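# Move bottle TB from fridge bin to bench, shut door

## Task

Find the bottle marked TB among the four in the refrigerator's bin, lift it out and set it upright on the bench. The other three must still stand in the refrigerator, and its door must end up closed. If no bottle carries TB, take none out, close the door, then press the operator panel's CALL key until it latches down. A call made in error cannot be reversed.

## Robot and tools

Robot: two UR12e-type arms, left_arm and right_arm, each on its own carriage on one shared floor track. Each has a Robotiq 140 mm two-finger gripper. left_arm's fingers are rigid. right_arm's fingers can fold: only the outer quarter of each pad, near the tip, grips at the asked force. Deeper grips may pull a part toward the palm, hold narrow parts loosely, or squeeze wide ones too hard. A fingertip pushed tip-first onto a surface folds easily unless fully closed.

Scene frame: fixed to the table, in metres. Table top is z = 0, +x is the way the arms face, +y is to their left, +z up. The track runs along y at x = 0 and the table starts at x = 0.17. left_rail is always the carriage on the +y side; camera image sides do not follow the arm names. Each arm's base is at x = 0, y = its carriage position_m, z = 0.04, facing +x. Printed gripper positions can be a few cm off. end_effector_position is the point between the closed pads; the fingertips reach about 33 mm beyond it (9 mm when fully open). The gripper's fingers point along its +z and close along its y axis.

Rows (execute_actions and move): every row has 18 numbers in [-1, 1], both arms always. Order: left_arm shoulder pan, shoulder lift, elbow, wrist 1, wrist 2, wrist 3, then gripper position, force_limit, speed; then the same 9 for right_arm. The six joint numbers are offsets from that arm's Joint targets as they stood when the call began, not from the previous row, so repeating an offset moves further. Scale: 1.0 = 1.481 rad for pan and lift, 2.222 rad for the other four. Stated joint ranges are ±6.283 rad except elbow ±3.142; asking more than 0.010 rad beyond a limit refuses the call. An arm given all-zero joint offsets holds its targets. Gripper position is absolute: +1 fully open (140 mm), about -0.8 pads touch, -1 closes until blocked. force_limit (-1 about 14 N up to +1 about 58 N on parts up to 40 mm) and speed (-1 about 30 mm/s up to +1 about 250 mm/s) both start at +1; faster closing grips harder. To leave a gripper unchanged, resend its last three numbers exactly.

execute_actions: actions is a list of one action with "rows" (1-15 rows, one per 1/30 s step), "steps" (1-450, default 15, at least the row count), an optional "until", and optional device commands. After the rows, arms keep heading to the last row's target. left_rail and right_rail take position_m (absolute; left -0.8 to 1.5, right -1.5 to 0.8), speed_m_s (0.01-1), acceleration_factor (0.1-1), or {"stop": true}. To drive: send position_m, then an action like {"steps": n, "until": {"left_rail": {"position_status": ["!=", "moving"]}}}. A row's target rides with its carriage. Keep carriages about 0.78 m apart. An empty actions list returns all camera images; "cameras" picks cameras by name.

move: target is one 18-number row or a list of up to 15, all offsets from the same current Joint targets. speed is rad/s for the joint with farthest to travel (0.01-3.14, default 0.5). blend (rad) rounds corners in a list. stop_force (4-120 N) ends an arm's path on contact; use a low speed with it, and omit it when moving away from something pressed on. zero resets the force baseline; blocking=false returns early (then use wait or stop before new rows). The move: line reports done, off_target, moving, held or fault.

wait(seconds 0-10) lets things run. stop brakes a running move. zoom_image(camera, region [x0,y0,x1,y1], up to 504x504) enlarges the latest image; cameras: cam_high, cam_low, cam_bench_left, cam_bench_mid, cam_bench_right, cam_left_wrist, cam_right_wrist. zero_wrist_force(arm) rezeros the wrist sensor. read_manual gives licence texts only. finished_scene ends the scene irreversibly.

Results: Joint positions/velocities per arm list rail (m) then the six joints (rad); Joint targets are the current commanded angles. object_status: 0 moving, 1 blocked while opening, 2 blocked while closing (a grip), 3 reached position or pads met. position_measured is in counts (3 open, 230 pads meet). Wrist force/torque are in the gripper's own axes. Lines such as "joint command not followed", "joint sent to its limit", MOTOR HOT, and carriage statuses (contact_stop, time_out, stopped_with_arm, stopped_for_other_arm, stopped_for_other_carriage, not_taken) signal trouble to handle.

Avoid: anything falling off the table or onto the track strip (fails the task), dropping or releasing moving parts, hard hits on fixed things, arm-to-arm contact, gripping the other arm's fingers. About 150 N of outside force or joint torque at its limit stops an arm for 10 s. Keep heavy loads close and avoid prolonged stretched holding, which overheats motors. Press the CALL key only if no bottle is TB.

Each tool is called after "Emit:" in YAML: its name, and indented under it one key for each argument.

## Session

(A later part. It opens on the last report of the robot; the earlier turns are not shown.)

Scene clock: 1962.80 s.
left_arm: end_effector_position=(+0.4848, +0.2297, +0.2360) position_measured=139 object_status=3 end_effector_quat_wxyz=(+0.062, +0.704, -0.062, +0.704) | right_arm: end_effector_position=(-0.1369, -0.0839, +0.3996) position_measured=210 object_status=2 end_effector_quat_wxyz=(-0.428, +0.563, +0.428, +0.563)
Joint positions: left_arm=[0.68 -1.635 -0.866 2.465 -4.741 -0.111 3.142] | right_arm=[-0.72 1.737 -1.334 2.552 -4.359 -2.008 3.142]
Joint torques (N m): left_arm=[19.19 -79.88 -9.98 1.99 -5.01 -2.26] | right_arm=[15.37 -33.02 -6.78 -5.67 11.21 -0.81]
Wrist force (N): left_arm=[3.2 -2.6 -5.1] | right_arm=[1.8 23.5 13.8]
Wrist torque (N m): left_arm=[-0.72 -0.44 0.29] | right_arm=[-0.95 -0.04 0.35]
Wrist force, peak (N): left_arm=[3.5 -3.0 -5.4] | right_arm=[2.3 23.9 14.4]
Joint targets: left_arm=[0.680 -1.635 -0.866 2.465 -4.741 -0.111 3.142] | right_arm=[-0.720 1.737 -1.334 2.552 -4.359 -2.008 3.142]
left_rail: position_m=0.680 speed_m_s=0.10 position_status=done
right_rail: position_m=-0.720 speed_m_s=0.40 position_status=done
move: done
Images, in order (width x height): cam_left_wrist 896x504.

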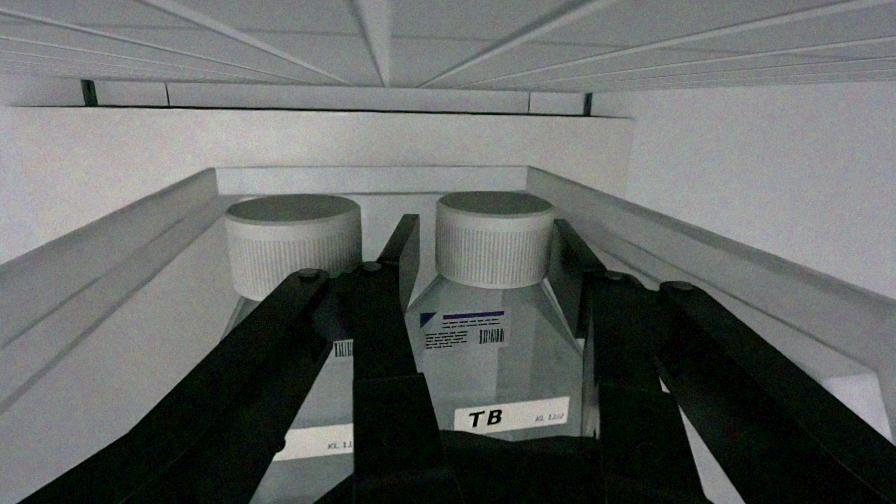

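Emit:
execute_actions:
  actions:
    - {"left_rail":{"position_m":0.6745},"steps":60,"until":{"left_rail":{"position_status":["!=","moving"]}}}

Emit:
execute_actions:
  actions:
    - {"rows":[[0,0,0,0,0,0,-1,0.3,-1,0,0,0,0,0,0,-1,0.2,-1]],"steps":75}
  cameras: ["cam_left_wrist"]

Scene clock: 1968.73 s.
left_arm: end_effector_position=(+0.4848, +0.2241, +0.2360) position_measured=139 object_status=3 end_effector_quat_wxyz=(+0.062, +0.704, -0.062, +0.704) | right_arm: end_effector_position=(-0.1369, -0.0839, +0.3996) position_measured=210 object_status=2 end_effector_quat_wxyz=(-0.428, +0.563, +0.428, +0.563)
Joint positions: left_arm=[0.674 -1.635 -0.866 2.465 -4.741 -0.111 3.142] | right_arm=[-0.72 1.737 -1.334 2.552 -4.359 -2.008 3.142]
Joint torques (N m): left_arm=[11.63 -71.63 0.21 0.29 -2.81 -1.66] | right_arm=[15.2 -33.85 -6.44 -5.79 11.31 -1.03]
Wrist force (N): left_arm=[3.7 -1.1 -3.8] | right_arm=[2.2 23.3 13.9]
Wrist torque (N m): left_arm=[-0.64 -0.53 0.28] | right_arm=[-0.92 -0.12 0.36]
Wrist force, peak (N): left_arm=[3.1 -6.1 -5.9] | right_arm=[2.5 23.8 14.8]
Joint targets: left_arm=[0.674 -1.635 -0.866 2.465 -4.741 -0.111 3.142] | right_arm=[-0.720 1.737 -1.334 2.552 -4.359 -2.008 3.142]
Tool commands: left_gripper/position=-0.08 left_gripper/force_limit=+0.8 left_gripper/speed=-1.0 right_gripper/position=-1.0 right_gripper/force_limit=+0.2 right_gripper/speed=-1.0
left_rail: position_m=0.674 speed_m_s=0.10 position_status=done
right_rail: position_m=-0.720 speed_m_s=0.40 position_status=done

Scene clock: 1971.43 s.
left_arm: end_effector_position=(+0.4848, +0.2243, +0.2360) position_measured=159 object_status=2 end_effector_quat_wxyz=(+0.062, +0.704, -0.062, +0.704) | right_arm: end_effector_position=(-0.1369, -0.0839, +0.3996) position_measured=210 object_status=2 end_effector_quat_wxyz=(-0.428, +0.563, +0.428, +0.563)
Joint positions: left_arm=[0.675 -1.635 -0.866 2.465 -4.741 -0.111 3.142] | right_arm=[-0.72 1.737 -1.334 2.552 -4.359 -2.008 3.142]
Joint torques (N m): left_arm=[-13.12 -49.15 -6.09 -1.98 3.96 -1.95] | right_arm=[15.96 -34.42 -6.1 -5.99 11.34 -1.01]
Wrist force (N): left_arm=[0.2 -1.6 -3.6] | right_arm=[2.6 23.3 13.8]
Wrist torque (N m): left_arm=[-0.84 -0.56 0.27] | right_arm=[-0.93 -0.12 0.35]
Wrist force, peak (N): left_arm=[14.0 4.8 -5.8] | right_arm=[1.5 24.2 14.9]
Joint targets: left_arm=[0.674 -1.635 -0.866 2.465 -4.741 -0.111 3.142] | right_arm=[-0.720 1.737 -1.334 2.552 -4.359 -2.008 3.142]
left_rail: position_m=0.675 position_m_goal=0.674 speed_m_s=0.10 position_status=done
right_rail: position_m=-0.720 speed_m_s=0.40 position_status=done
Images, in order (width x height): cam_left_wrist 896x504.

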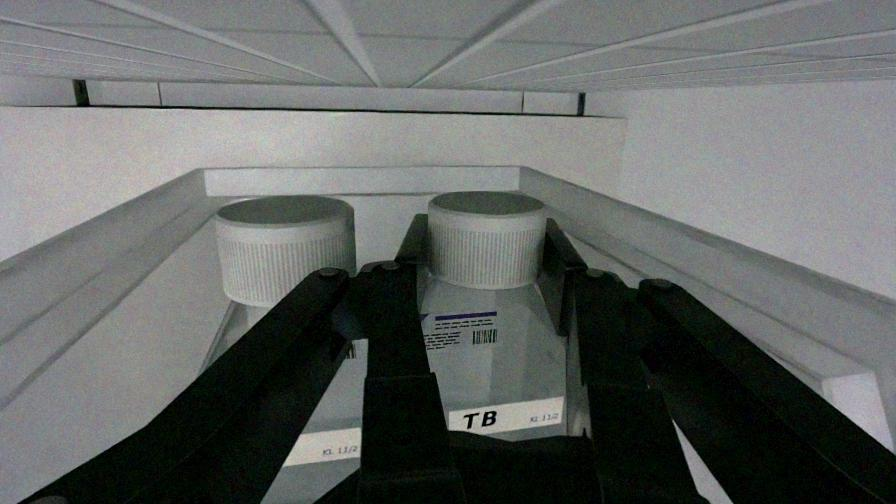

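Emit:
move:
  target:
    - [0,-0.0107,0.0014,0.0059,0,0,-1,0.3,-1,0,0,0,0,0,0,-1,0.2,-1]
    - [-0.0725,-0.0093,0.0177,-0.0113,0.0487,0,-1,0.3,-1,0,0,0,0,0,0,-1,0.2,-1]
    - [-0.1495,-0.007,0.0317,-0.0269,0.1,0,-1,0.3,-1,0,0,0,0,0,0,-1,0.2,-1]
    - [-0.1495,0.004,0.0304,-0.0323,0.1,0,-1,0.3,-1,0,0,0,0,0,0,-1,0.2,-1]
  speed: [0.05,0.15,0.15,0.03]
  blend: [0.002,0.01,0.002,0]
  cameras: ["cam_left_wrist"]

Scene clock: 1990.10 s.
left_arm: end_effector_position=(+0.4063, +0.2385, +0.2366) position_measured=160 object_status=2 end_effector_quat_wxyz=(+0.061, +0.704, -0.062, +0.705) | right_arm: end_effector_position=(-0.1369, -0.0840, +0.3996) position_measured=210 object_status=2 end_effector_quat_wxyz=(-0.428, +0.563, +0.428, +0.563)
Joint positions: left_arm=[0.674 -1.856 -0.861 2.533 -4.813 0.111 3.142] | right_arm=[-0.72 1.737 -1.334 2.552 -4.359 -2.008 3.142]
Joint torques (N m): left_arm=[-18.99 1.46 -14.3 -7.51 9.63 -1.43] | right_arm=[17.03 -34.13 -10.8 -6.2 9.63 -1.28]
Wrist force (N): left_arm=[133.6 12.4 22.8] | right_arm=[-10.9 17.5 10.6]
Wrist torque (N m): left_arm=[-0.99 0.65 0.22] | right_arm=[-0.78 -0.42 0.35]
Wrist force, peak (N): left_arm=[133.6 12.4 22.8] | right_arm=[2.7 23.8 14.3]
Joint targets: left_arm=[0.674 -1.856 -0.860 2.533 -4.813 0.111 3.142] | right_arm=[-0.720 1.737 -1.334 2.552 -4.359 -2.008 3.142]
left_rail: position_m=0.674 speed_m_s=0.10 position_status=done
right_rail: position_m=-0.720 speed_m_s=0.40 position_status=done
move: done
Images, in order (width x height): cam_left_wrist 896x504.

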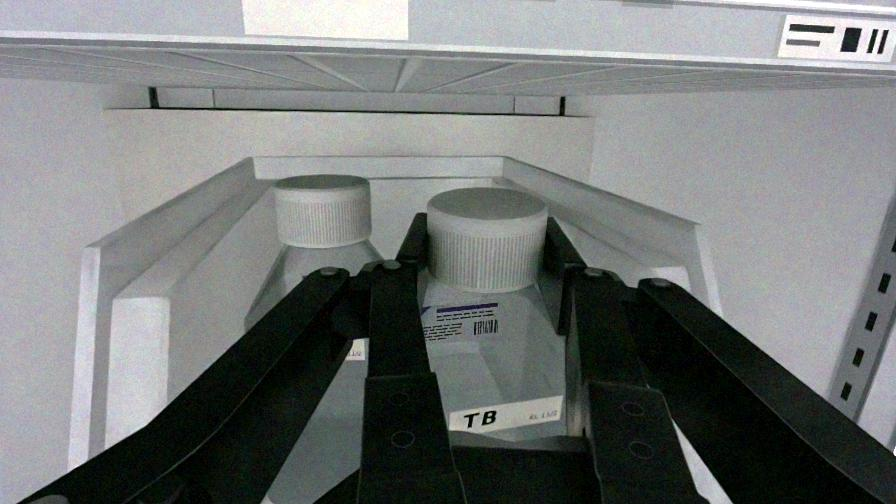

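Emit:
move:
  target: [0,-0.0065,0.0008,0.0032,0,0,-1,0.3,-1,0,0,0,0,0,0,-1,0.2,-1]
  speed: 0.03

Scene clock: 1993.97 s.
left_arm: end_effector_position=(+0.4063, +0.2387, +0.2396) position_measured=160 object_status=2 end_effector_quat_wxyz=(+0.061, +0.704, -0.062, +0.704) | right_arm: end_effector_position=(-0.1369, -0.0839, +0.3996) position_measured=210 object_status=2 end_effector_quat_wxyz=(-0.428, +0.563, +0.428, +0.563)
Joint positions: left_arm=[0.674 -1.856 -0.869 2.535 -4.806 0.111 3.142] | right_arm=[-0.72 1.737 -1.334 2.552 -4.359 -2.008 3.142]
Joint torques (N m): left_arm=[-14.57 -74.12 15.18 2.5 1.36 -1.74] | right_arm=[18.82 -36.35 -28.69 -5.95 6.52 -1.16]
Wrist force (N): left_arm=[0.0 -0.4 -3.6] | right_arm=[1.5 22.5 13.7]
Wrist torque (N m): left_arm=[-0.77 -0.66 0.20] | right_arm=[-0.87 -0.17 0.34]
Wrist force, peak (N): left_arm=[147.0 14.1 25.6] | right_arm=[1.4 23.0 13.9]
Joint targets: left_arm=[0.674 -1.856 -0.870 2.535 -4.806 0.111 3.142] | right_arm=[-0.720 1.737 -1.334 2.552 -4.359 -2.008 3.142]
left_rail: position_m=0.674 speed_m_s=0.10 position_status=done
right_rail: position_m=-0.720 speed_m_s=0.40 position_status=done
move: done

Emit:
execute_actions:
  actions:
    - {"rows":[[0,0,0,0,0,0,-0.08,0.3,-1,0,0,0,0,0,0,-1,0.2,-1]],"steps":60}
  cameras: ["cam_left_wrist"]

Scene clock: 2005.43 s.
left_arm: end_effector_position=(+0.4063, +0.2387, +0.2398) position_measured=139 object_status=3 end_effector_quat_wxyz=(+0.061, +0.704, -0.062, +0.704) | right_arm: end_effector_position=(-0.1369, -0.0839, +0.3996) position_measured=210 object_status=2 end_effector_quat_wxyz=(-0.428, +0.563, +0.428, +0.563)
Joint positions: left_arm=[0.675 -1.856 -0.87 2.535 -4.806 0.111 3.142] | right_arm=[-0.72 1.737 -1.334 2.552 -4.359 -2.008 3.142]
Joint torques (N m): left_arm=[15.76 -63.21 4.32 -1.23 3.66 -1.95] | right_arm=[20.51 -43.36 -9.41 -5.94 10.83 -1.41]
Wrist force (N): left_arm=[-3.8 -6.1 -2.7] | right_arm=[1.4 22.8 13.8]
Wrist torque (N m): left_arm=[-1.80 1.12 0.26] | right_arm=[-0.93 -0.29 0.34]
Wrist force, peak (N): left_arm=[-4.0 -6.5 -2.7] | right_arm=[0.7 23.3 14.5]
Joint targets: left_arm=[0.674 -1.856 -0.870 2.535 -4.806 0.111 3.142] | right_arm=[-0.720 1.737 -1.334 2.552 -4.359 -2.008 3.142]
left_rail: position_m=0.675 position_m_goal=0.674 speed_m_s=0.10 position_status=done
right_rail: position_m=-0.720 speed_m_s=0.40 position_status=done
Images, in order (width x height): cam_left_wrist 896x504.

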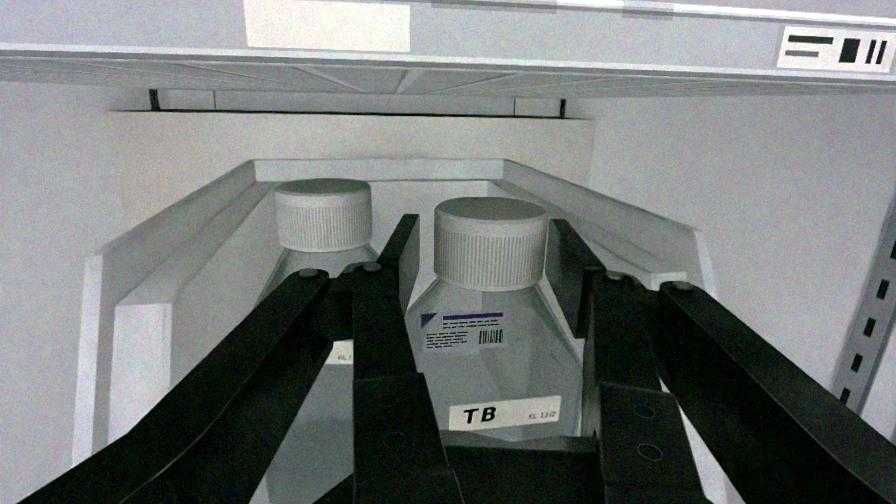

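Emit:
execute_actions:
  actions:
    - {"left_rail":{"position_m":0.6705},"steps":60,"until":{"left_rail":{"position_status":["!=","moving"]}}}

Emit:
move:
  target:
    - [-0.0799,0.0104,0.0092,-0.0164,0.0531,0,-0.08,0.3,-1,0,0,0,0,0,0,-1,0.2,-1]
    - [-0.2192,0.0143,0.0192,-0.029,0.146,0,-0.08,0.3,-1,0,0,0,0,0,0,-1,0.2,-1]
    - [-0.2477,-0.2452,-0.0559,-0.024,0.2776,0.1893,-0.08,0.3,-1,0,0,0,0,0,0,-1,0.2,-1]
  speed: [0.15,0.25,0.3]
  blend: 0.01

Emit:
execute_actions:
  actions:
    - {"left_rail":{"position_m":0.621},"steps":90,"until":{"left_rail":{"position_status":["!=","moving"]}}}
  cameras: ["cam_left_wrist"]

Scene clock: 2017.67 s.
left_arm: end_effector_position=(+0.4063, +0.2346, +0.2398) position_measured=139 object_status=3 end_effector_quat_wxyz=(+0.061, +0.704, -0.062, +0.704) | right_arm: end_effector_position=(-0.1369, -0.0839, +0.3996) position_measured=210 object_status=2 end_effector_quat_wxyz=(-0.428, +0.563, +0.428, +0.563)
Joint positions: left_arm=[0.67 -1.856 -0.87 2.535 -4.806 0.111 3.142] | right_arm=[-0.72 1.737 -1.334 2.552 -4.359 -2.008 3.142]
Joint torques (N m): left_arm=[16.87 -52.65 1.04 -0.43 2.56 -1.36] | right_arm=[21 -49.55 -10.3 -5.89 10.94 -1.64]
Wrist force (N): left_arm=[-3.1 -6.0 -2.4] | right_arm=[0.8 22.5 14.0]
Wrist torque (N m): left_arm=[-1.76 0.96 0.26] | right_arm=[-0.99 -0.17 0.34]
Wrist force, peak (N): left_arm=[-3.6 -8.3 -2.5] | right_arm=[1.3 23.6 14.1]
Joint targets: left_arm=[0.670 -1.856 -0.870 2.535 -4.806 0.111 3.142] | right_arm=[-0.720 1.737 -1.334 2.552 -4.359 -2.008 3.142]
Tool commands: left_gripper/position=-0.08 left_gripper/force_limit=+0.3 left_gripper/speed=-1.0 right_gripper/position=-1.0 right_gripper/force_limit=+0.2 right_gripper/speed=-1.0
left_rail: position_m=0.670 speed_m_s=0.10 position_status=done
right_rail: position_m=-0.720 speed_m_s=0.40 position_status=done

Scene clock: 2021.30 s.
left_arm: end_effector_position=(+0.2397, +0.2784, +0.2571) position_measured=139 object_status=3 end_effector_quat_wxyz=(+0.000, +0.819, +0.000, +0.574) | right_arm: end_effector_position=(-0.1369, -0.0839, +0.3996) position_measured=210 object_status=2 end_effector_quat_wxyz=(-0.428, +0.563, +0.428, +0.563)
Joint positions: left_arm=[0.671 -2.223 -1.233 2.411 -4.859 0.728 3.562] | right_arm=[-0.72 1.737 -1.334 2.552 -4.359 -2.008 3.142]
Joint torques (N m): left_arm=[-17.22 -62.85 -24.07 5.88 2.39 1.82] | right_arm=[20.23 -51.44 -8.81 -5.85 10.87 -1.83]
Wrist force (N): left_arm=[-3.4 -6.1 -2.8] | right_arm=[1.0 23.0 13.7]
Wrist torque (N m): left_arm=[-1.64 1.03 -0.01] | right_arm=[-0.89 -0.20 0.34]
Wrist force, peak (N): left_arm=[-4.6 -6.5 -2.9] | right_arm=[1.1 23.7 13.7]
Joint targets: left_arm=[0.670 -2.223 -1.233 2.411 -4.859 0.728 3.562] | right_arm=[-0.720 1.737 -1.334 2.552 -4.359 -2.008 3.142]
left_rail: position_m=0.671 position_m_goal=0.670 speed_m_s=0.10 position_status=done
right_rail: position_m=-0.720 speed_m_s=0.40 position_status=done
move: done

Scene clock: 2022.13 s.
left_arm: end_effector_position=(+0.2396, +0.2289, +0.2572) position_measured=139 object_status=3 end_effector_quat_wxyz=(+0.000, +0.819, +0.000, +0.574) end_effector_velocity=(-0.001, -0.001, +0.000) end_effector_angular_velocity=(+0.000, +0.000, -0.001) | right_arm: end_effector_position=(-0.1369, -0.0839, +0.3996) position_measured=210 object_status=2 end_effector_quat_wxyz=(-0.428, +0.563, +0.428, +0.563)
Joint positions: left_arm=[0.621 -2.223 -1.233 2.411 -4.859 0.728 3.562] | right_arm=[-0.72 1.737 -1.334 2.552 -4.359 -2.008 3.142]
Joint velocities: left_arm=[-0.001 -0.002 -0.001 0 0 0.001 0] | right_arm=[within noise]
Joint torques (N m): left_arm=[-15.58 -61.29 -15.53 5.11 2.33 1.76] | right_arm=[20.74 -52.18 -9.62 -5.76 10.92 -1.86]
Wrist force (N): left_arm=[-4.1 -5.8 -2.2] | right_arm=[0.7 23.1 13.8]
Wrist torque (N m): left_arm=[-1.57 1.16 0.00] | right_arm=[-0.86 -0.15 0.34]
Wrist force, peak (N): left_arm=[-3.4 -9.9 -2.6] | right_arm=[0.7 23.5 14.1]
Joint targets: left_arm=[0.621 -2.223 -1.233 2.411 -4.859 0.728 3.562] | right_arm=[-0.720 1.737 -1.334 2.552 -4.359 -2.008 3.142]
Tool commands: left_gripper/position=-0.08 left_gripper/force_limit=+0.3 left_gripper/speed=-1.0 right_gripper/position=-1.0 right_gripper/force_limit=+0.2 right_gripper/speed=-1.0
left_rail: position_m=0.621 speed_m_s=0.10 position_status=done
right_rail: position_m=-0.720 speed_m_s=0.40 position_status=done
Images, in order (width x height): cam_left_wrist 896x504.

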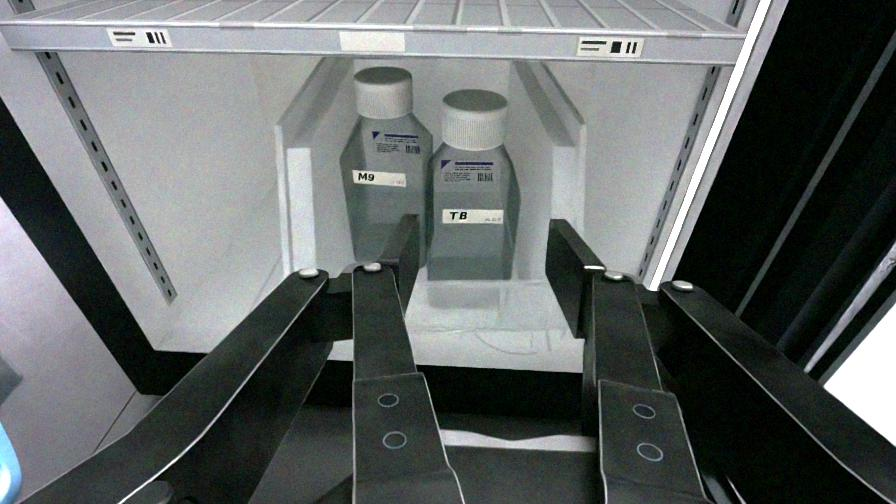

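Emit:
move:
  target:
    - [0.1033,-0.0099,-0.0025,-0.0404,-0.0572,0.0629,-0.08,0.3,-1,0,0,0,0,0,0,-1,0.2,-1]
    - [0.2086,-0.014,-0.0184,-0.1002,-0.1093,0.1538,-0.08,0.3,-1,0,0,0,0,0,0,-1,0.2,-1]
    - [0.2849,-0.0012,-0.0355,-0.1749,-0.1403,0.2461,-0.08,0.3,-1,0,0,0,0,0,0,-1,0.2,-1]
  speed: 0.2
  blend: 0.02
  stop_force: 15

Emit:
execute_actions:
  actions:
    - {"rows":[[0,0,0,0,0,0,-1,0.3,-1,0,0,0,0,0,0,-1,0.2,-1]],"steps":75}
  cameras: ["cam_left_wrist"]

Scene clock: 2034.93 s.
left_arm: end_effector_position=(+0.4071, +0.2296, +0.2379) position_measured=139 object_status=3 end_effector_quat_wxyz=(+0.000, +0.819, +0.001, +0.574) | right_arm: end_effector_position=(-0.1369, -0.0839, +0.3996) position_measured=210 object_status=2 end_effector_quat_wxyz=(-0.428, +0.563, +0.428, +0.563)
Joint positions: left_arm=[0.621 -1.801 -1.235 2.332 -5.248 0.416 4.109] | right_arm=[-0.72 1.737 -1.334 2.552 -4.359 -2.008 3.142]
Joint torques (N m): left_arm=[22.3 -32.12 -28.86 1.05 -6.67 1.41] | right_arm=[23.23 -51.41 -9.91 -5.62 10.77 -1.78]
Wrist force (N): left_arm=[0.6 -9.2 -5.9] | right_arm=[0.0 23.3 13.9]
Wrist torque (N m): left_arm=[-1.52 1.15 0.09] | right_arm=[-0.89 -0.19 0.34]
Wrist force, peak (N): left_arm=[5.0 -10.7 -8.6] | right_arm=[0.2 23.7 14.0]
Joint targets: left_arm=[0.621 -1.801 -1.235 2.332 -5.248 0.416 4.109] | right_arm=[-0.720 1.737 -1.334 2.552 -4.359 -2.008 3.142]
left_rail: position_m=0.621 speed_m_s=0.10 position_status=done
right_rail: position_m=-0.720 speed_m_s=0.40 position_status=done
move: done

Scene clock: 2037.63 s.
left_arm: end_effector_position=(+0.4071, +0.2296, +0.2379) position_measured=153 object_status=2 end_effector_quat_wxyz=(+0.000, +0.819, +0.001, +0.574) | right_arm: end_effector_position=(-0.1369, -0.0839, +0.3996) position_measured=210 object_status=2 end_effector_quat_wxyz=(-0.428, +0.563, +0.428, +0.563)
Joint positions: left_arm=[0.621 -1.801 -1.235 2.332 -5.248 0.416 4.109] | right_arm=[-0.72 1.737 -1.334 2.552 -4.359 -2.008 3.142]
Joint torques (N m): left_arm=[11.06 -39.51 -5.66 4.63 2.13 -1.28] | right_arm=[23.88 -52.65 -9.86 -5.6 10.9 -1.98]
Wrist force (N): left_arm=[4.6 -7.6 -9.0] | right_arm=[-0.7 23.5 14.2]
Wrist torque (N m): left_arm=[-1.39 1.29 0.21] | right_arm=[-0.95 -0.19 0.34]
Wrist force, peak (N): left_arm=[4.2 -10.6 -7.8] | right_arm=[-0.9 24.1 14.5]
Joint targets: left_arm=[0.621 -1.801 -1.235 2.332 -5.248 0.416 4.109] | right_arm=[-0.720 1.737 -1.334 2.552 -4.359 -2.008 3.142]
left_rail: position_m=0.621 speed_m_s=0.10 position_status=done
right_rail: position_m=-0.720 speed_m_s=0.40 position_status=done
Images, in order (width x height): cam_left_wrist 896x504.

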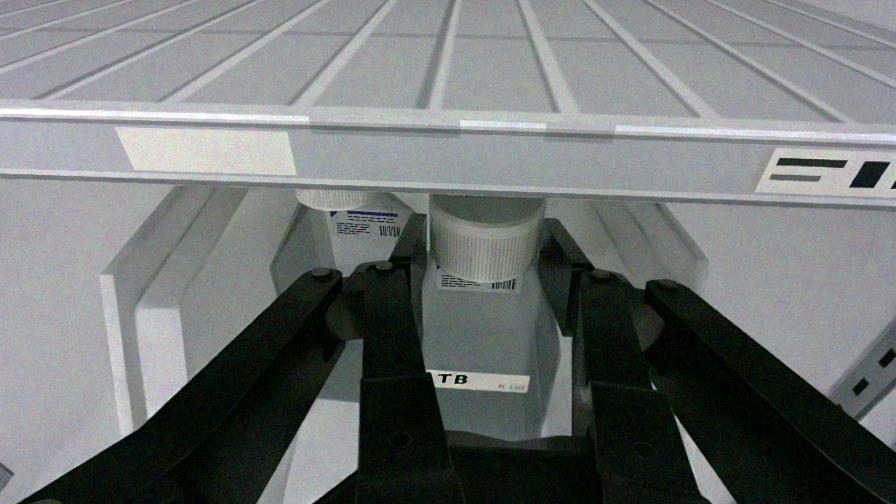

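Emit:
move:
  target:
    - [-0.0763,-0.0128,0.0171,0.0747,0.0311,-0.0923,-1,0.3,-1,0,0,0,0,0,0,-1,0.2,-1]
    - [-0.1299,0.0942,0.0566,0.1524,0.0179,-0.2689,-1,0.3,-1,0,0,0,0,0,0,-1,0.2,-1]
    - [-0.1648,0.2112,0.0872,0.2263,0.0262,-0.4354,-1,0.3,-1,0,0,0,0,0,0,-1,0.2,-1]
    - [-0.1796,0.3045,0.1026,0.2781,0.0437,-0.5477,-1,0.3,-1,0,0,0,0,0,0,-1,0.2,-1]
  blend: 0.02
  speed: 0.25
  cameras: ["cam_left_wrist"]

Emit:
move:
  target:
    - [-0.0203,0.0157,0.0072,0.033,0.0225,-0.0425,-1,0.3,-1,0,0,0,0,0,0,-1,0.2,-1]
    - [-0.0446,-0.0024,0.0121,0.0569,0.0427,-0.0527,-1,0.3,-1,0,0,0,0,0,0,-1,0.2,-1]
    - [-0.0709,-0.0533,0.0149,0.0779,0.0585,-0.0401,-1,0.3,-1,0,0,0,0,0,0,-1,0.2,-1]
    - [-0.1914,-0.346,-0.0337,0.1349,0.12,0.1123,-1,0.3,-1,0,0,0,0,0,0,-1,0.2,-1]
  blend: 0.01
  speed: [0.15,0.15,0.2,0.3]
  cameras: ["cam_left_wrist"]

Scene clock: 2054.77 s.
left_arm: end_effector_position=(+0.3230, +0.2286, +0.2560) position_measured=153 object_status=2 end_effector_quat_wxyz=(-0.001, +0.656, -0.001, +0.755) | right_arm: end_effector_position=(-0.1369, -0.0839, +0.3996) position_measured=210 object_status=2 end_effector_quat_wxyz=(-0.428, +0.563, +0.428, +0.563)
Joint positions: left_arm=[0.621 -2.067 -0.784 2.56 -4.63 0.513 2.893] | right_arm=[-0.72 1.737 -1.334 2.552 -4.359 -2.008 3.142]
Joint torques (N m): left_arm=[-15.06 -42.99 21.88 2.27 4.91 -2.4] | right_arm=[23.91 -52.15 -9.47 -5.6 10.99 -2.12]
Wrist force (N): left_arm=[-8.3 -5.7 -2.6] | right_arm=[1.7 23.1 13.7]
Wrist torque (N m): left_arm=[-1.70 1.12 0.29] | right_arm=[-0.82 -0.21 0.34]
Wrist force, peak (N): left_arm=[4.9 -7.4 -9.9] | right_arm=[-0.4 24.3 14.7]
Joint targets: left_arm=[0.621 -2.067 -0.784 2.560 -4.630 0.513 2.892] | right_arm=[-0.720 1.737 -1.334 2.552 -4.359 -2.008 3.142]
left_rail: position_m=0.621 speed_m_s=0.10 position_status=done
right_rail: position_m=-0.720 speed_m_s=0.40 position_status=done
move: done
Images, in order (width x height): cam_left_wrist 896x504.

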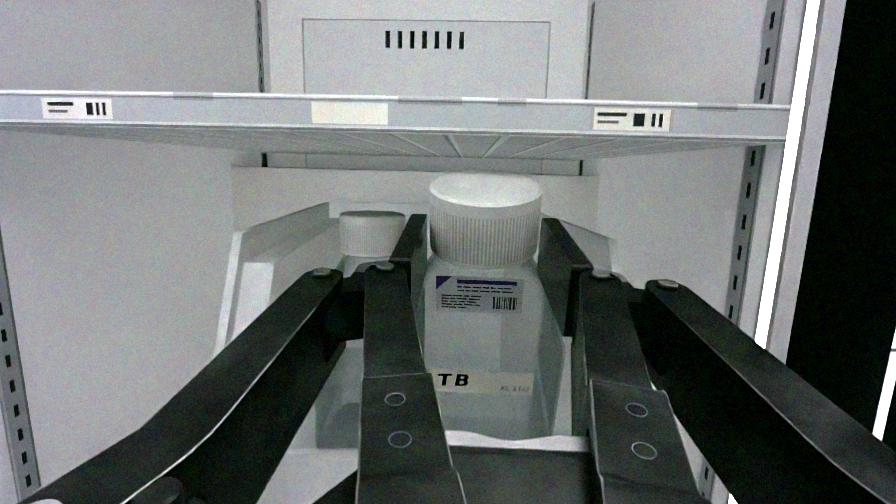

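Scene clock: 2058.17 s.
left_arm: end_effector_position=(+0.1977, +0.2288, +0.3999) position_measured=162 object_status=2 end_effector_quat_wxyz=(+0.000, +0.707, +0.000, +0.707) | right_arm: end_effector_position=(-0.1369, -0.0839, +0.3996) position_measured=210 object_status=2 end_effector_quat_wxyz=(-0.428, +0.563, +0.428, +0.563)
Joint positions: left_arm=[0.621 -2.351 -1.296 2.485 -4.33 0.78 3.142] | right_arm=[-0.72 1.737 -1.334 2.552 -4.359 -2.008 3.142]
Joint torques (N m): left_arm=[-17.18 -58.33 -25.25 4.96 4.2 1.65] | right_arm=[25.18 -52.74 -10.69 -5.51 10.94 -2.22]
Wrist force (N): left_arm=[-8.7 -5.3 -2.0] | right_arm=[1.4 22.7 13.8]
Wrist torque (N m): left_arm=[-1.58 1.38 -0.04] | right_arm=[-0.94 -0.15 0.34]
Wrist force, peak (N): left_arm=[-9.8 -5.6 -4.7] | right_arm=[1.3 23.3 13.9]
Joint targets: left_arm=[0.621 -2.351 -1.296 2.485 -4.330 0.780 3.142] | right_arm=[-0.720 1.737 -1.334 2.552 -4.359 -2.008 3.142]
left_rail: position_m=0.621 speed_m_s=0.10 position_status=done
right_rail: position_m=-0.720 speed_m_s=0.40 position_status=done
move: done
Images, in order (width x height): cam_left_wrist 896x504.

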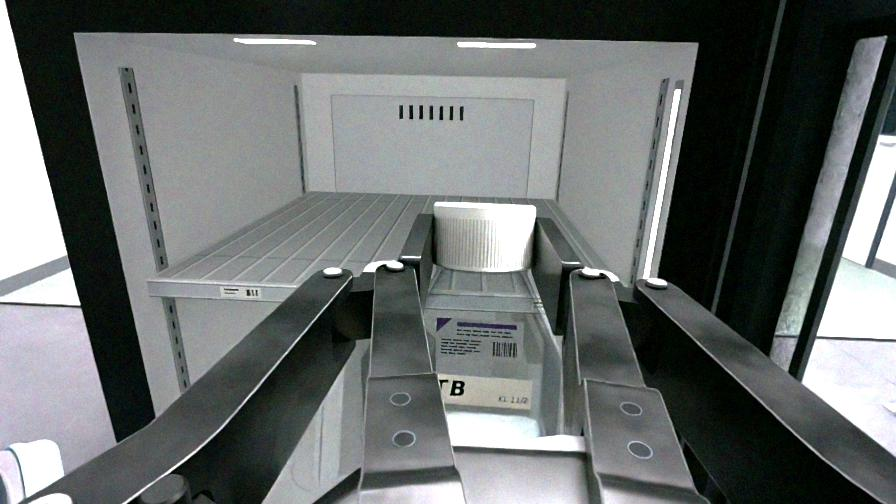

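Emit:
execute_actions:
  actions:
    - {"left_rail":{"position_m":1.5,"speed_m_s":0.4},"steps":250,"until":{"left_rail":{"position_status":["!=","moving"]}}}

Emit:
move:
  target: [0.2664,0.076,-0.0437,-0.3532,-0.1196,0.3148,-1,0.3,-1,0,0,0,0,0,0,-1,0.2,-1]
  speed: 0.4

Emit:
move:
  target:
    - [0,0.0763,0,-0.0512,0,0,-1,0.3,-1,0,0,0,0,0,0,-1,0.2,-1]
    - [0,0.11,0,-0.0738,0,0,-1,0.3,-1,0,0,0,0,0,0,-1,0.2,-1]
  speed: [0.1,0.03]
  blend: 0.005
  stop_force: 6
  cameras: ["cam_left_wrist"]

Scene clock: 2068.77 s.
left_arm: end_effector_position=(+0.1977, +1.1078, +0.4000) position_measured=162 object_status=2 end_effector_quat_wxyz=(+0.000, +0.707, +0.000, +0.707) | right_arm: end_effector_position=(-0.1369, -0.0839, +0.3996) position_measured=210 object_status=2 end_effector_quat_wxyz=(-0.428, +0.563, +0.428, +0.563)
Joint positions: left_arm=[1.5 -2.351 -1.296 2.485 -4.33 0.78 3.142] | right_arm=[-0.72 1.737 -1.334 2.552 -4.359 -2.008 3.142]
Joint torques (N m): left_arm=[-4.48 -48.3 -13.61 2.17 -1.92 2.18] | right_arm=[27.3 -52.82 -10.34 -5.61 10.73 -2.41]
Wrist force (N): left_arm=[-8.5 -5.3 -1.8] | right_arm=[1.6 22.8 13.5]
Wrist torque (N m): left_arm=[-1.57 1.34 -0.04] | right_arm=[-0.91 -0.18 0.34]
Wrist force, peak (N): left_arm=[-8.8 -8.7 -2.1] | right_arm=[1.5 23.1 14.3]
Joint targets: left_arm=[1.500 -2.351 -1.296 2.485 -4.330 0.780 3.142] | right_arm=[-0.720 1.737 -1.334 2.552 -4.359 -2.008 3.142]
Tool commands: left_gripper/position=-1.0 left_gripper/force_limit=+0.3 left_gripper/speed=-1.0 right_gripper/position=-1.0 right_gripper/force_limit=+0.2 right_gripper/speed=-1.0
left_rail: position_m=1.500 speed_m_s=0.40 position_status=done
right_rail: position_m=-0.720 speed_m_s=0.40 position_status=done

Scene clock: 2071.40 s.
left_arm: end_effector_position=(+0.3487, +1.1076, +0.2242) position_measured=164 object_status=2 end_effector_quat_wxyz=(+0.000, +0.819, +0.000, +0.574) | right_arm: end_effector_position=(-0.1369, -0.0839, +0.3996) position_measured=210 object_status=2 end_effector_quat_wxyz=(-0.428, +0.563, +0.428, +0.563)
Joint positions: left_arm=[1.5 -1.956 -1.184 2.388 -5.115 0.514 3.841] | right_arm=[-0.72 1.737 -1.334 2.552 -4.359 -2.008 3.142]
Joint torques (N m): left_arm=[21.31 -32.9 -22.88 2.5 -7.26 1.76] | right_arm=[25.4 -52.37 -10.01 -5.45 10.66 -2.36]
Wrist force (N): left_arm=[-8.9 -5.7 -0.2] | right_arm=[1.3 23.0 13.9]
Wrist torque (N m): left_arm=[-1.52 1.33 -0.05] | right_arm=[-0.86 -0.11 0.34]
Wrist force, peak (N): left_arm=[-9.4 -5.8 0.6] | right_arm=[1.7 23.4 13.9]
Joint targets: left_arm=[1.500 -1.956 -1.184 2.388 -5.115 0.514 3.841] | right_arm=[-0.720 1.737 -1.334 2.552 -4.359 -2.008 3.142]
left_rail: position_m=1.500 speed_m_s=0.40 position_status=done
right_rail: position_m=-0.720 speed_m_s=0.40 position_status=done
move: done

Scene clock: 2073.87 s.
left_arm: end_effector_position=(+0.3484, +1.1067, +0.1725) position_measured=164 object_status=2 end_effector_quat_wxyz=(+0.000, +0.819, +0.001, +0.573) | right_arm: end_effector_position=(-0.1369, -0.0839, +0.3996) position_measured=210 object_status=2 end_effector_quat_wxyz=(-0.428, +0.563, +0.428, +0.563)
Joint positions: left_arm=[1.5 -1.956 -1.066 2.388 -5.233 0.514 3.841] | right_arm=[-0.72 1.737 -1.334 2.552 -4.359 -2.008 3.142]
Joint torques (N m): left_arm=[17.6 -71.98 -15.18 7.56 0.05 1.41] | right_arm=[27.05 -53.08 -10.77 -5.41 10.84 -2.4]
Wrist force (N): left_arm=[-6.6 -7.0 -0.1] | right_arm=[1.2 23.0 13.8]
Wrist torque (N m): left_arm=[-1.83 0.82 -0.04] | right_arm=[-0.88 -0.11 0.34]
Wrist force, peak (N): left_arm=[8.3 -5.6 -11.2] | right_arm=[1.5 23.5 13.9]
Joint targets: left_arm=[1.500 -1.956 -1.066 2.388 -5.233 0.514 3.841] | right_arm=[-0.720 1.737 -1.334 2.552 -4.359 -2.008 3.142]
left_rail: position_m=1.500 speed_m_s=0.40 position_status=done
right_rail: position_m=-0.720 speed_m_s=0.40 position_status=done
move: contact (left_arm); path passed 1 of 2 targets; left_arm: the wrist 1 is farthest, 0.046 rad from its target
Images, in order (width x height): cam_left_wrist 896x504.

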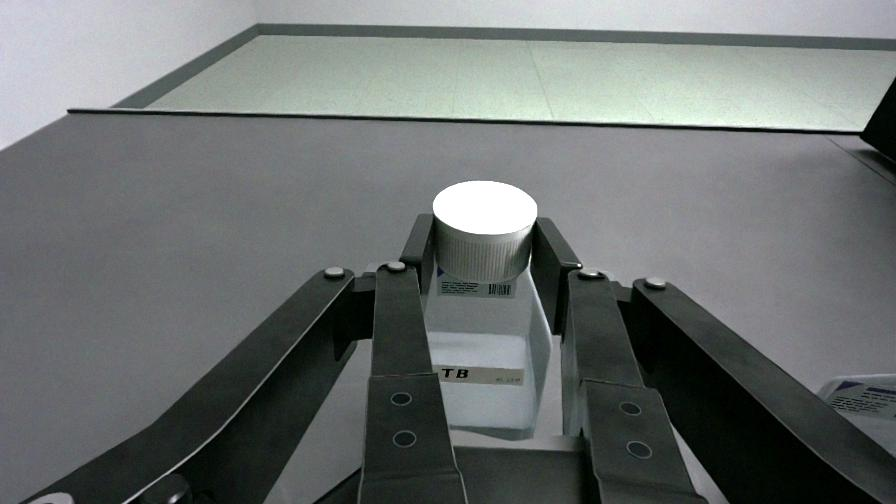

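Emit:
execute_actions:
  actions:
    - {"rows":[[0,0,0,0,0,0,-0.08,0.3,-1,0,0,0,0,0,0,-1,0.2,-1]],"steps":60}
  cameras: ["cam_left_wrist","cam_bench_left"]

Scene clock: 2078.80 s.
left_arm: end_effector_position=(+0.3484, +1.1066, +0.1725) position_measured=139 object_status=3 end_effector_quat_wxyz=(+0.000, +0.819, +0.001, +0.573) | right_arm: end_effector_position=(-0.1369, -0.0839, +0.3996) position_measured=210 object_status=2 end_effector_quat_wxyz=(-0.428, +0.563, +0.428, +0.563)
Joint positions: left_arm=[1.5 -1.956 -1.066 2.388 -5.233 0.514 3.841] | right_arm=[-0.72 1.737 -1.334 2.552 -4.359 -2.008 3.142]
Joint torques (N m): left_arm=[4.12 -64.85 -8.09 2.78 -5.32 0.28] | right_arm=[27.42 -52.75 -10.19 -5.45 10.46 -2.45]
Wrist force (N): left_arm=[-2.6 -6.8 -0.8] | right_arm=[1.3 23.1 14.0]
Wrist torque (N m): left_arm=[-1.78 0.79 -0.04] | right_arm=[-0.85 -0.12 0.34]
Wrist force, peak (N): left_arm=[-6.7 -7.4 0.3] | right_arm=[1.7 23.5 14.0]
Joint targets: left_arm=[1.500 -1.956 -1.066 2.388 -5.233 0.514 3.841] | right_arm=[-0.720 1.737 -1.334 2.552 -4.359 -2.008 3.142]
left_rail: position_m=1.500 speed_m_s=0.40 position_status=done
right_rail: position_m=-0.720 speed_m_s=0.40 position_status=done
Images, in order (width x height): cam_bench_left 504x504, cam_left_wrist 896x504.

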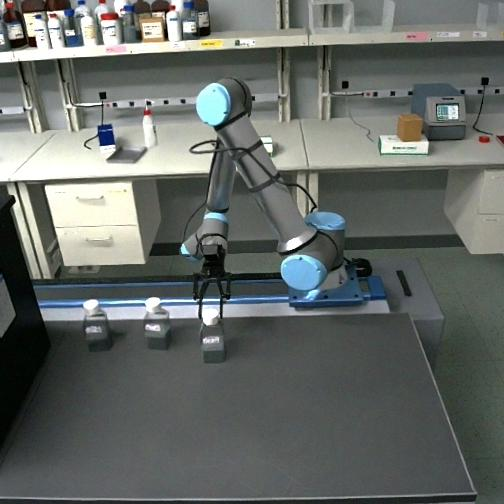

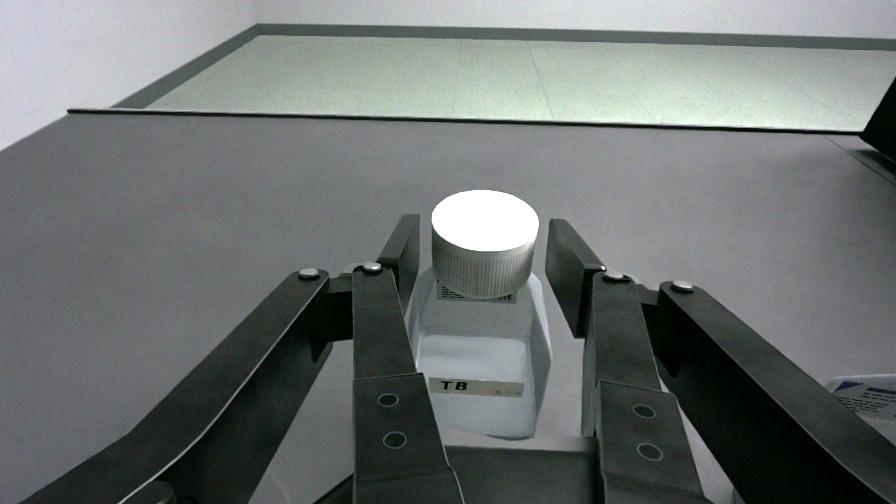

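Emit:
move:
  target: [0,-0.0797,0,0.0531,0,0,-0.08,0.3,-1,0,0,0,0,0,0,-1,0.2,-1]
  speed: 0.15

Emit:
execute_actions:
  actions:
    - {"left_rail":{"position_m":1.302,"speed_m_s":0.3},"steps":120,"until":{"left_rail":{"position_status":["!=","moving"]}}}

Emit:
move:
  target: [-0.1145,0.0113,0.0129,0.0537,0.0591,-0.0875,-0.08,0.3,-1,0,0,0,0,0,0,-1,0.2,-1]
  speed: 0.3
  cameras: ["cam_left_wrist","cam_bench_left"]

Scene clock: 2108.37 s.
left_arm: end_effector_position=(+0.3488, +1.1075, +0.2240) position_measured=139 object_status=3 end_effector_quat_wxyz=(+0.001, +0.819, +0.001, +0.573) | right_arm: end_effector_position=(-0.1369, -0.0839, +0.3996) position_measured=210 object_status=2 end_effector_quat_wxyz=(-0.428, +0.563, +0.428, +0.563)
Joint positions: left_arm=[1.5 -1.956 -1.184 2.388 -5.116 0.514 3.841] | right_arm=[-0.72 1.737 -1.334 2.552 -4.359 -2.008 3.142]
Joint torques (N m): left_arm=[-14.36 -65.67 -2.67 6.21 -5.72 -1.91] | right_arm=[29.68 -52.49 -10.05 -5.34 10.69 -2.44]
Wrist force (N): left_arm=[-3.0 -6.9 -1.4] | right_arm=[1.5 22.7 13.4]
Wrist torque (N m): left_arm=[-1.81 0.87 -0.05] | right_arm=[-0.94 -0.16 0.34]
Wrist force, peak (N): left_arm=[-3.1 -7.6 -1.2] | right_arm=[1.7 23.4 14.0]
Joint targets: left_arm=[1.500 -1.956 -1.184 2.388 -5.115 0.514 3.841] | right_arm=[-0.720 1.737 -1.334 2.552 -4.359 -2.008 3.142]
left_rail: position_m=1.500 speed_m_s=0.40 position_status=done
right_rail: position_m=-0.720 speed_m_s=0.40 position_status=done
move: done

Scene clock: 2109.60 s.
left_arm: end_effector_position=(+0.3488, +0.9095, +0.2241) position_measured=139 object_status=3 end_effector_quat_wxyz=(+0.001, +0.819, +0.001, +0.573) | right_arm: end_effector_position=(-0.1369, -0.0839, +0.3996) position_measured=210 object_status=2 end_effector_quat_wxyz=(-0.428, +0.563, +0.428, +0.563)
Joint positions: left_arm=[1.302 -1.956 -1.184 2.388 -5.115 0.514 3.841] | right_arm=[-0.72 1.737 -1.334 2.552 -4.359 -2.008 3.142]
Joint torques (N m): left_arm=[-9.15 -56.2 -13.55 4.04 -5.28 -1.27] | right_arm=[29.76 -52.4 -10.18 -5.39 10.95 -2.42]
Wrist force (N): left_arm=[-2.8 -6.7 -1.1] | right_arm=[1.2 22.7 13.7]
Wrist torque (N m): left_arm=[-1.75 0.82 -0.05] | right_arm=[-0.94 -0.10 0.34]
Wrist force, peak (N): left_arm=[-2.7 -10.4 -1.2] | right_arm=[1.2 23.2 14.2]
Joint targets: left_arm=[1.302 -1.956 -1.184 2.388 -5.115 0.514 3.841] | right_arm=[-0.720 1.737 -1.334 2.552 -4.359 -2.008 3.142]
Tool commands: left_gripper/position=-0.08 left_gripper/force_limit=+0.3 left_gripper/speed=-1.0 right_gripper/position=-1.0 right_gripper/force_limit=+0.2 right_gripper/speed=-1.0
left_rail: position_m=1.302 speed_m_s=0.30 position_status=done
right_rail: position_m=-0.720 speed_m_s=0.40 position_status=done

Scene clock: 2110.87 s.
left_arm: end_effector_position=(+0.2821, +0.9099, +0.2239) position_measured=139 object_status=3 end_effector_quat_wxyz=(+0.000, +0.819, +0.000, +0.573) | right_arm: end_effector_position=(-0.1369, -0.0839, +0.3996) position_measured=210 object_status=2 end_effector_quat_wxyz=(-0.428, +0.563, +0.428, +0.563)
Joint positions: left_arm=[1.302 -2.125 -1.167 2.416 -4.996 0.645 3.647] | right_arm=[-0.72 1.737 -1.334 2.552 -4.359 -2.008 3.142]
Joint torques (N m): left_arm=[-16.63 -35.1 0.44 5.9 2.87 -2.53] | right_arm=[29.88 -51.87 -10.21 -5.44 10.74 -2.33]
Wrist force (N): left_arm=[-3.4 -6.9 -1.6] | right_arm=[1.6 23.2 13.8]
Wrist torque (N m): left_arm=[-1.86 0.98 0.27] | right_arm=[-0.83 -0.17 0.34]
Wrist force, peak (N): left_arm=[-3.4 -7.3 -2.2] | right_arm=[1.9 23.3 13.7]
Joint targets: left_arm=[1.302 -2.126 -1.167 2.416 -4.996 0.645 3.647] | right_arm=[-0.720 1.737 -1.334 2.552 -4.359 -2.008 3.142]
left_rail: position_m=1.302 speed_m_s=0.30 position_status=done
right_rail: position_m=-0.720 speed_m_s=0.40 position_status=done
move: done
Images, in order (width x height): cam_bench_left 504x504, cam_left_wrist 896x504.

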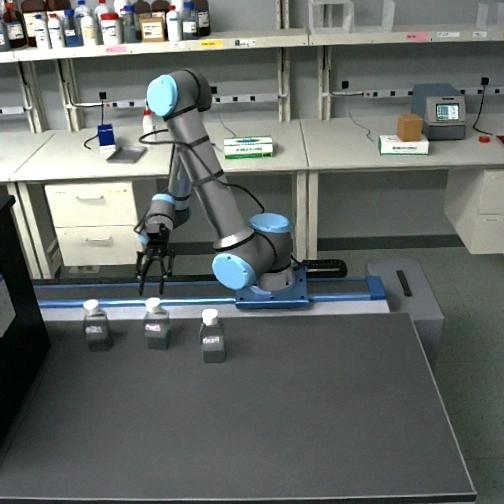

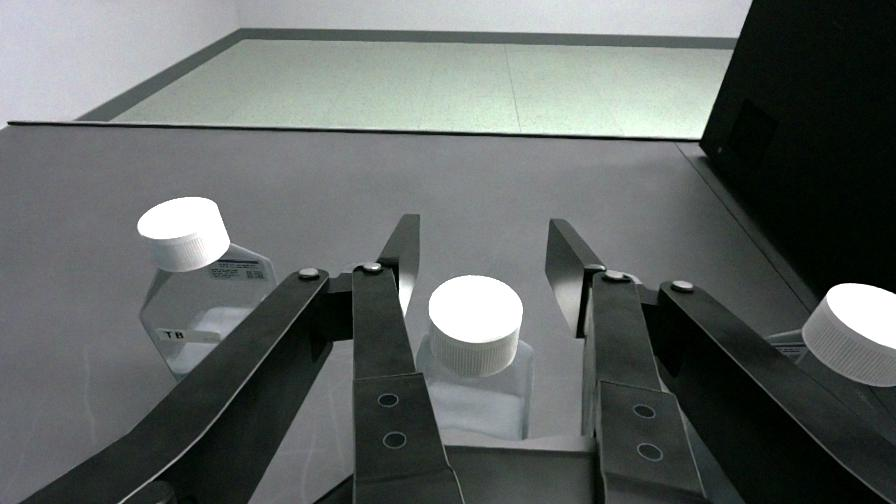

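Emit:
execute_actions:
  actions:
    - {"left_rail":{"position_m":1.305},"steps":60,"until":{"left_rail":{"position_status":["!=","moving"]}}}

Emit:
move:
  target: [0.0368,0.0954,-0.0029,-0.0799,-0.0193,0.0234,-0.08,0.3,-1,0,0,0,0,0,0,-1,0.2,-1]
  speed: 0.1
  stop_force: 8
  cameras: ["cam_left_wrist"]

Scene clock: 2124.93 s.
left_arm: end_effector_position=(+0.2820, +0.9130, +0.2239) position_measured=139 object_status=3 end_effector_quat_wxyz=(+0.000, +0.819, +0.000, +0.573) | right_arm: end_effector_position=(-0.1369, -0.0840, +0.3996) position_measured=210 object_status=2 end_effector_quat_wxyz=(-0.428, +0.563, +0.428, +0.563)
Joint positions: left_arm=[1.305 -2.126 -1.167 2.416 -4.996 0.645 3.647] | right_arm=[-0.72 1.737 -1.334 2.552 -4.359 -2.008 3.142]
Joint torques (N m): left_arm=[-15.26 -41.94 -6.74 5.92 1.6 -2.76] | right_arm=[31.96 -53.72 -10.08 -5.38 10.56 -2.34]
Wrist force (N): left_arm=[-3.0 -7.0 -1.3] | right_arm=[1.4 23.1 13.9]
Wrist torque (N m): left_arm=[-1.87 0.90 0.28] | right_arm=[-0.84 -0.15 0.35]
Wrist force, peak (N): left_arm=[-2.9 -8.9 -1.4] | right_arm=[1.5 23.4 14.1]
Joint targets: left_arm=[1.305 -2.126 -1.167 2.416 -4.996 0.645 3.647] | right_arm=[-0.720 1.737 -1.334 2.552 -4.359 -2.008 3.142]
Tool commands: left_gripper/position=-0.08 left_gripper/force_limit=+0.3 left_gripper/speed=-1.0 right_gripper/position=-1.0 right_gripper/force_limit=+0.2 right_gripper/speed=-1.0
left_rail: position_m=1.305 speed_m_s=0.30 position_status=done
right_rail: position_m=-0.720 speed_m_s=0.40 position_status=done

Scene clock: 2127.80 s.
left_arm: end_effector_position=(+0.3042, +0.9135, +0.1621) position_measured=139 object_status=3 end_effector_quat_wxyz=(+0.000, +0.819, +0.001, +0.574) | right_arm: end_effector_position=(-0.1369, -0.0840, +0.3996) position_measured=210 object_status=2 end_effector_quat_wxyz=(-0.428, +0.563, +0.428, +0.563)
Joint positions: left_arm=[1.305 -2.071 -1.026 2.41 -5.174 0.602 3.699] | right_arm=[-0.72 1.737 -1.334 2.552 -4.359 -2.008 3.142]
Joint torques (N m): left_arm=[22.57 -38.93 -13.66 1.51 -5.93 1.49] | right_arm=[31.8 -52.91 -10.21 -5.19 10.48 -2.27]
Wrist force (N): left_arm=[-2.9 -7.2 -1.7] | right_arm=[1.5 23.1 13.9]
Wrist torque (N m): left_arm=[-1.93 0.88 -0.02] | right_arm=[-0.85 -0.17 0.34]
Wrist force, peak (N): left_arm=[-3.4 -7.3 -1.8] | right_arm=[1.6 23.5 14.0]
Joint targets: left_arm=[1.305 -2.071 -1.026 2.410 -5.174 0.602 3.699] | right_arm=[-0.720 1.737 -1.334 2.552 -4.359 -2.008 3.142]
left_rail: position_m=1.305 speed_m_s=0.30 position_status=done
right_rail: position_m=-0.720 speed_m_s=0.40 position_status=done
move: done
Images, in order (width x height): cam_left_wrist 896x504.

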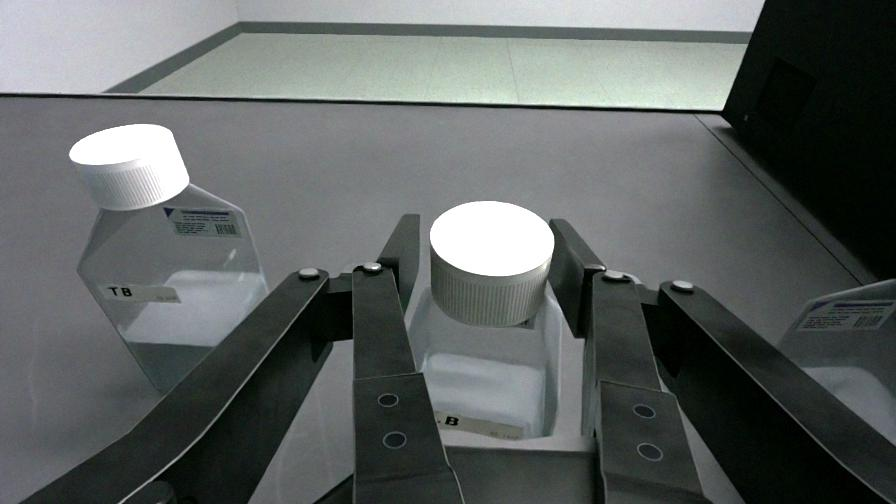

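Emit:
execute_actions:
  actions:
    - {"left_rail":{"position_m":1.301},"steps":60,"until":{"left_rail":{"position_status":["!=","moving"]}}}

Emit:
execute_actions:
  actions:
    - {"rows":[[0,0,0,0,0,0,-1,0.3,-1,0,0,0,0,0,0,-1,0.2,-1]],"steps":75}

Scene clock: 2134.17 s.
left_arm: end_effector_position=(+0.3042, +0.9095, +0.1621) position_measured=139 object_status=3 end_effector_quat_wxyz=(+0.000, +0.819, +0.001, +0.574) end_effector_velocity=(+0.000, +0.000, +0.000) end_effector_angular_velocity=(+0.000, +0.001, +0.002) | right_arm: end_effector_position=(-0.1369, -0.0840, +0.3996) position_measured=210 object_status=2 end_effector_quat_wxyz=(-0.428, +0.563, +0.428, +0.563)
Joint positions: left_arm=[1.301 -2.071 -1.026 2.41 -5.174 0.602 3.699] | right_arm=[-0.72 1.737 -1.334 2.552 -4.359 -2.008 3.142]
Joint velocities: left_arm=[-0.001 0.002 0 -0.001 0 0.001 0.001] | right_arm=[within noise]
Joint torques (N m): left_arm=[14.84 -45 -5.27 2.99 -5.37 1.76] | right_arm=[32.66 -51.91 -10.46 -5.12 10.55 -2.53]
Wrist force (N): left_arm=[-3.2 -6.7 -1.7] | right_arm=[1.6 23.0 13.5]
Wrist torque (N m): left_arm=[-1.82 0.95 -0.02] | right_arm=[-0.87 -0.18 0.33]
Wrist force, peak (N): left_arm=[-2.8 -8.8 -1.5] | right_arm=[1.6 23.6 13.8]
Joint targets: left_arm=[1.301 -2.071 -1.026 2.410 -5.174 0.602 3.699] | right_arm=[-0.720 1.737 -1.334 2.552 -4.359 -2.008 3.142]
Tool commands: left_gripper/position=-0.08 left_gripper/force_limit=+0.3 left_gripper/speed=-1.0 right_gripper/position=-1.0 right_gripper/force_limit=+0.2 right_gripper/speed=-1.0
left_rail: position_m=1.301 speed_m_s=0.30 position_status=done
right_rail: position_m=-0.720 speed_m_s=0.40 position_status=done

Scene clock: 2136.87 s.
left_arm: end_effector_position=(+0.3043, +0.9095, +0.1621) position_measured=161 object_status=2 end_effector_quat_wxyz=(+0.000, +0.819, +0.001, +0.574) | right_arm: end_effector_position=(-0.1369, -0.0840, +0.3996) position_measured=210 object_status=2 end_effector_quat_wxyz=(-0.428, +0.563, +0.428, +0.563)
Joint positions: left_arm=[1.301 -2.071 -1.026 2.41 -5.174 0.602 3.699] | right_arm=[-0.72 1.737 -1.334 2.552 -4.359 -2.008 3.142]
Joint torques (N m): left_arm=[7.18 -64.28 5.44 6.33 -1.36 -1.87] | right_arm=[33.22 -51.35 -10.72 -5.39 10.69 -2.54]
Wrist force (N): left_arm=[-5.9 -6.8 0.0] | right_arm=[1.7 23.1 13.7]
Wrist torque (N m): left_arm=[-1.87 0.92 -0.05] | right_arm=[-0.85 -0.21 0.34]
Wrist force, peak (N): left_arm=[-1.7 -10.9 -2.9] | right_arm=[1.8 23.4 14.2]
Joint targets: left_arm=[1.301 -2.071 -1.026 2.410 -5.174 0.602 3.699] | right_arm=[-0.720 1.737 -1.334 2.552 -4.359 -2.008 3.142]
left_rail: position_m=1.301 speed_m_s=0.30 position_status=done
right_rail: position_m=-0.720 speed_m_s=0.40 position_status=done

Emit:
move:
  target:
    - [0,-0.0945,0,0.063,0,0,-1,0.3,-1,0,0,0,0,0,0,-1,0.2,-1]
    - [-0.1891,-0.183,0.0338,0.3798,0.0801,-0.2507,-1,0.3,-1,0,0,0,0,0,0,-1,0.2,-1]
  speed: [0.15,0.35]
  blend: 0.02

Emit:
execute_actions:
  actions:
    - {"left_rail":{"position_m":0.697,"speed_m_s":0.4},"steps":250,"until":{"left_rail":{"position_status":["!=","moving"]}}}
  cameras: ["cam_left_wrist","cam_bench_left"]

Scene clock: 2158.40 s.
left_arm: end_effector_position=(+0.1976, +0.9091, +0.4001) position_measured=161 object_status=2 end_effector_quat_wxyz=(+0.000, +0.707, +0.000, +0.707) end_effector_velocity=(+0.001, +0.001, +0.001) end_effector_angular_velocity=(+0.002, -0.005, +0.003) | right_arm: end_effector_position=(-0.1369, -0.0840, +0.3996) position_measured=210 object_status=2 end_effector_quat_wxyz=(-0.428, +0.563, +0.428, +0.563)
Joint positions: left_arm=[1.301 -2.351 -1.297 2.485 -4.33 0.78 3.142] | right_arm=[-0.72 1.737 -1.334 2.552 -4.359 -2.008 3.142]
Joint velocities: left_arm=[0 0.002 0 0.001 0.006 0.001 -0.003] | right_arm=[within noise]
Joint torques (N m): left_arm=[-18.64 -57.92 -4.26 5.29 3.9 -2.26] | right_arm=[34.83 -51.03 -10.46 -4.95 10.46 -2.35]
Wrist force (N): left_arm=[-6.0 -6.7 -1.2] | right_arm=[1.4 23.2 13.9]
Wrist torque (N m): left_arm=[-1.88 0.69 0.28] | right_arm=[-0.84 -0.14 0.34]
Wrist force, peak (N): left_arm=[-7.1 -7.1 0.3] | right_arm=[1.4 23.6 13.9]
Joint targets: left_arm=[1.301 -2.351 -1.297 2.485 -4.330 0.780 3.142] | right_arm=[-0.720 1.737 -1.334 2.552 -4.359 -2.008 3.142]
left_rail: position_m=1.301 speed_m_s=0.30 position_status=done
right_rail: position_m=-0.720 speed_m_s=0.40 position_status=done
move: done

Scene clock: 2160.57 s.
left_arm: end_effector_position=(+0.1975, +0.3050, +0.4002) position_measured=161 object_status=2 end_effector_quat_wxyz=(+0.000, +0.707, +0.000, +0.707) | right_arm: end_effector_position=(-0.1369, -0.0840, +0.3996) position_measured=210 object_status=2 end_effector_quat_wxyz=(-0.428, +0.563, +0.428, +0.563)
Joint positions: left_arm=[0.697 -2.351 -1.297 2.485 -4.33 0.78 3.142] | right_arm=[-0.72 1.737 -1.334 2.552 -4.359 -2.008 3.142]
Joint torques (N m): left_arm=[-11.54 -27.61 -11.55 1.37 -3.21 -2.65] | right_arm=[33.41 -52.13 -10.74 -4.89 10.53 -2.43]
Wrist force (N): left_arm=[-6.1 -6.8 -1.1] | right_arm=[1.5 22.8 13.7]
Wrist torque (N m): left_arm=[-1.94 0.73 0.27] | right_arm=[-0.92 -0.16 0.33]
Wrist force, peak (N): left_arm=[-6.1 -11.1 -1.0] | right_arm=[1.6 23.4 13.8]
Joint targets: left_arm=[0.697 -2.351 -1.297 2.485 -4.330 0.780 3.142] | right_arm=[-0.720 1.737 -1.334 2.552 -4.359 -2.008 3.142]
Tool commands: left_gripper/position=-1.0 left_gripper/force_limit=+0.3 left_gripper/speed=-1.0 right_gripper/position=-1.0 right_gripper/force_limit=+0.2 right_gripper/speed=-1.0
left_rail: position_m=0.697 speed_m_s=0.40 position_status=done
right_rail: position_m=-0.720 speed_m_s=0.40 position_status=done
Images, in order (width x height): cam_bench_left 504x504, cam_left_wrist 896x504.

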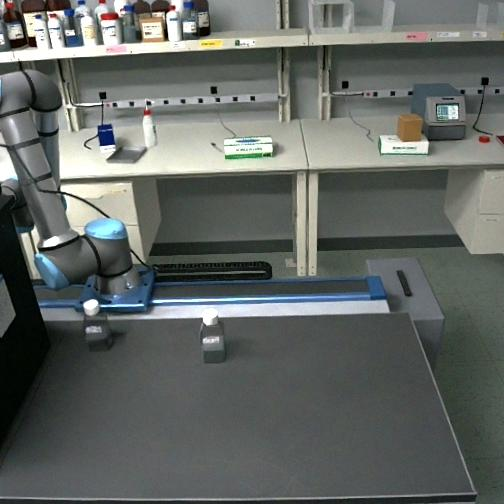

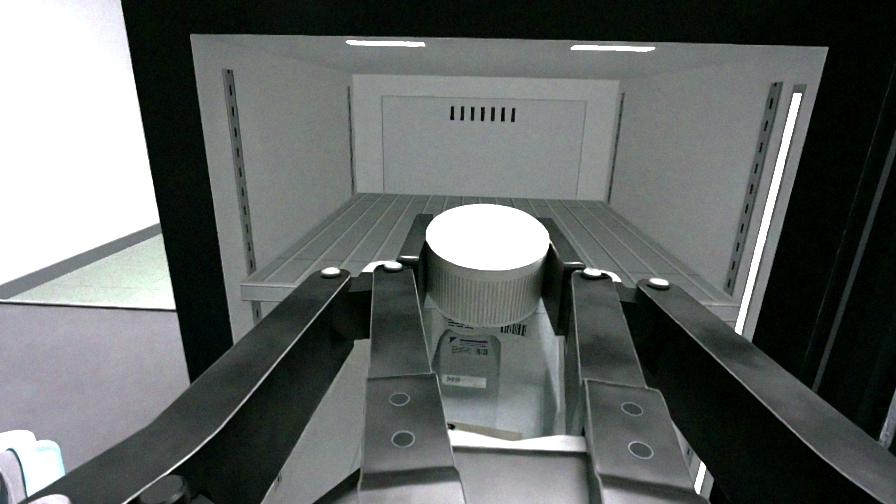

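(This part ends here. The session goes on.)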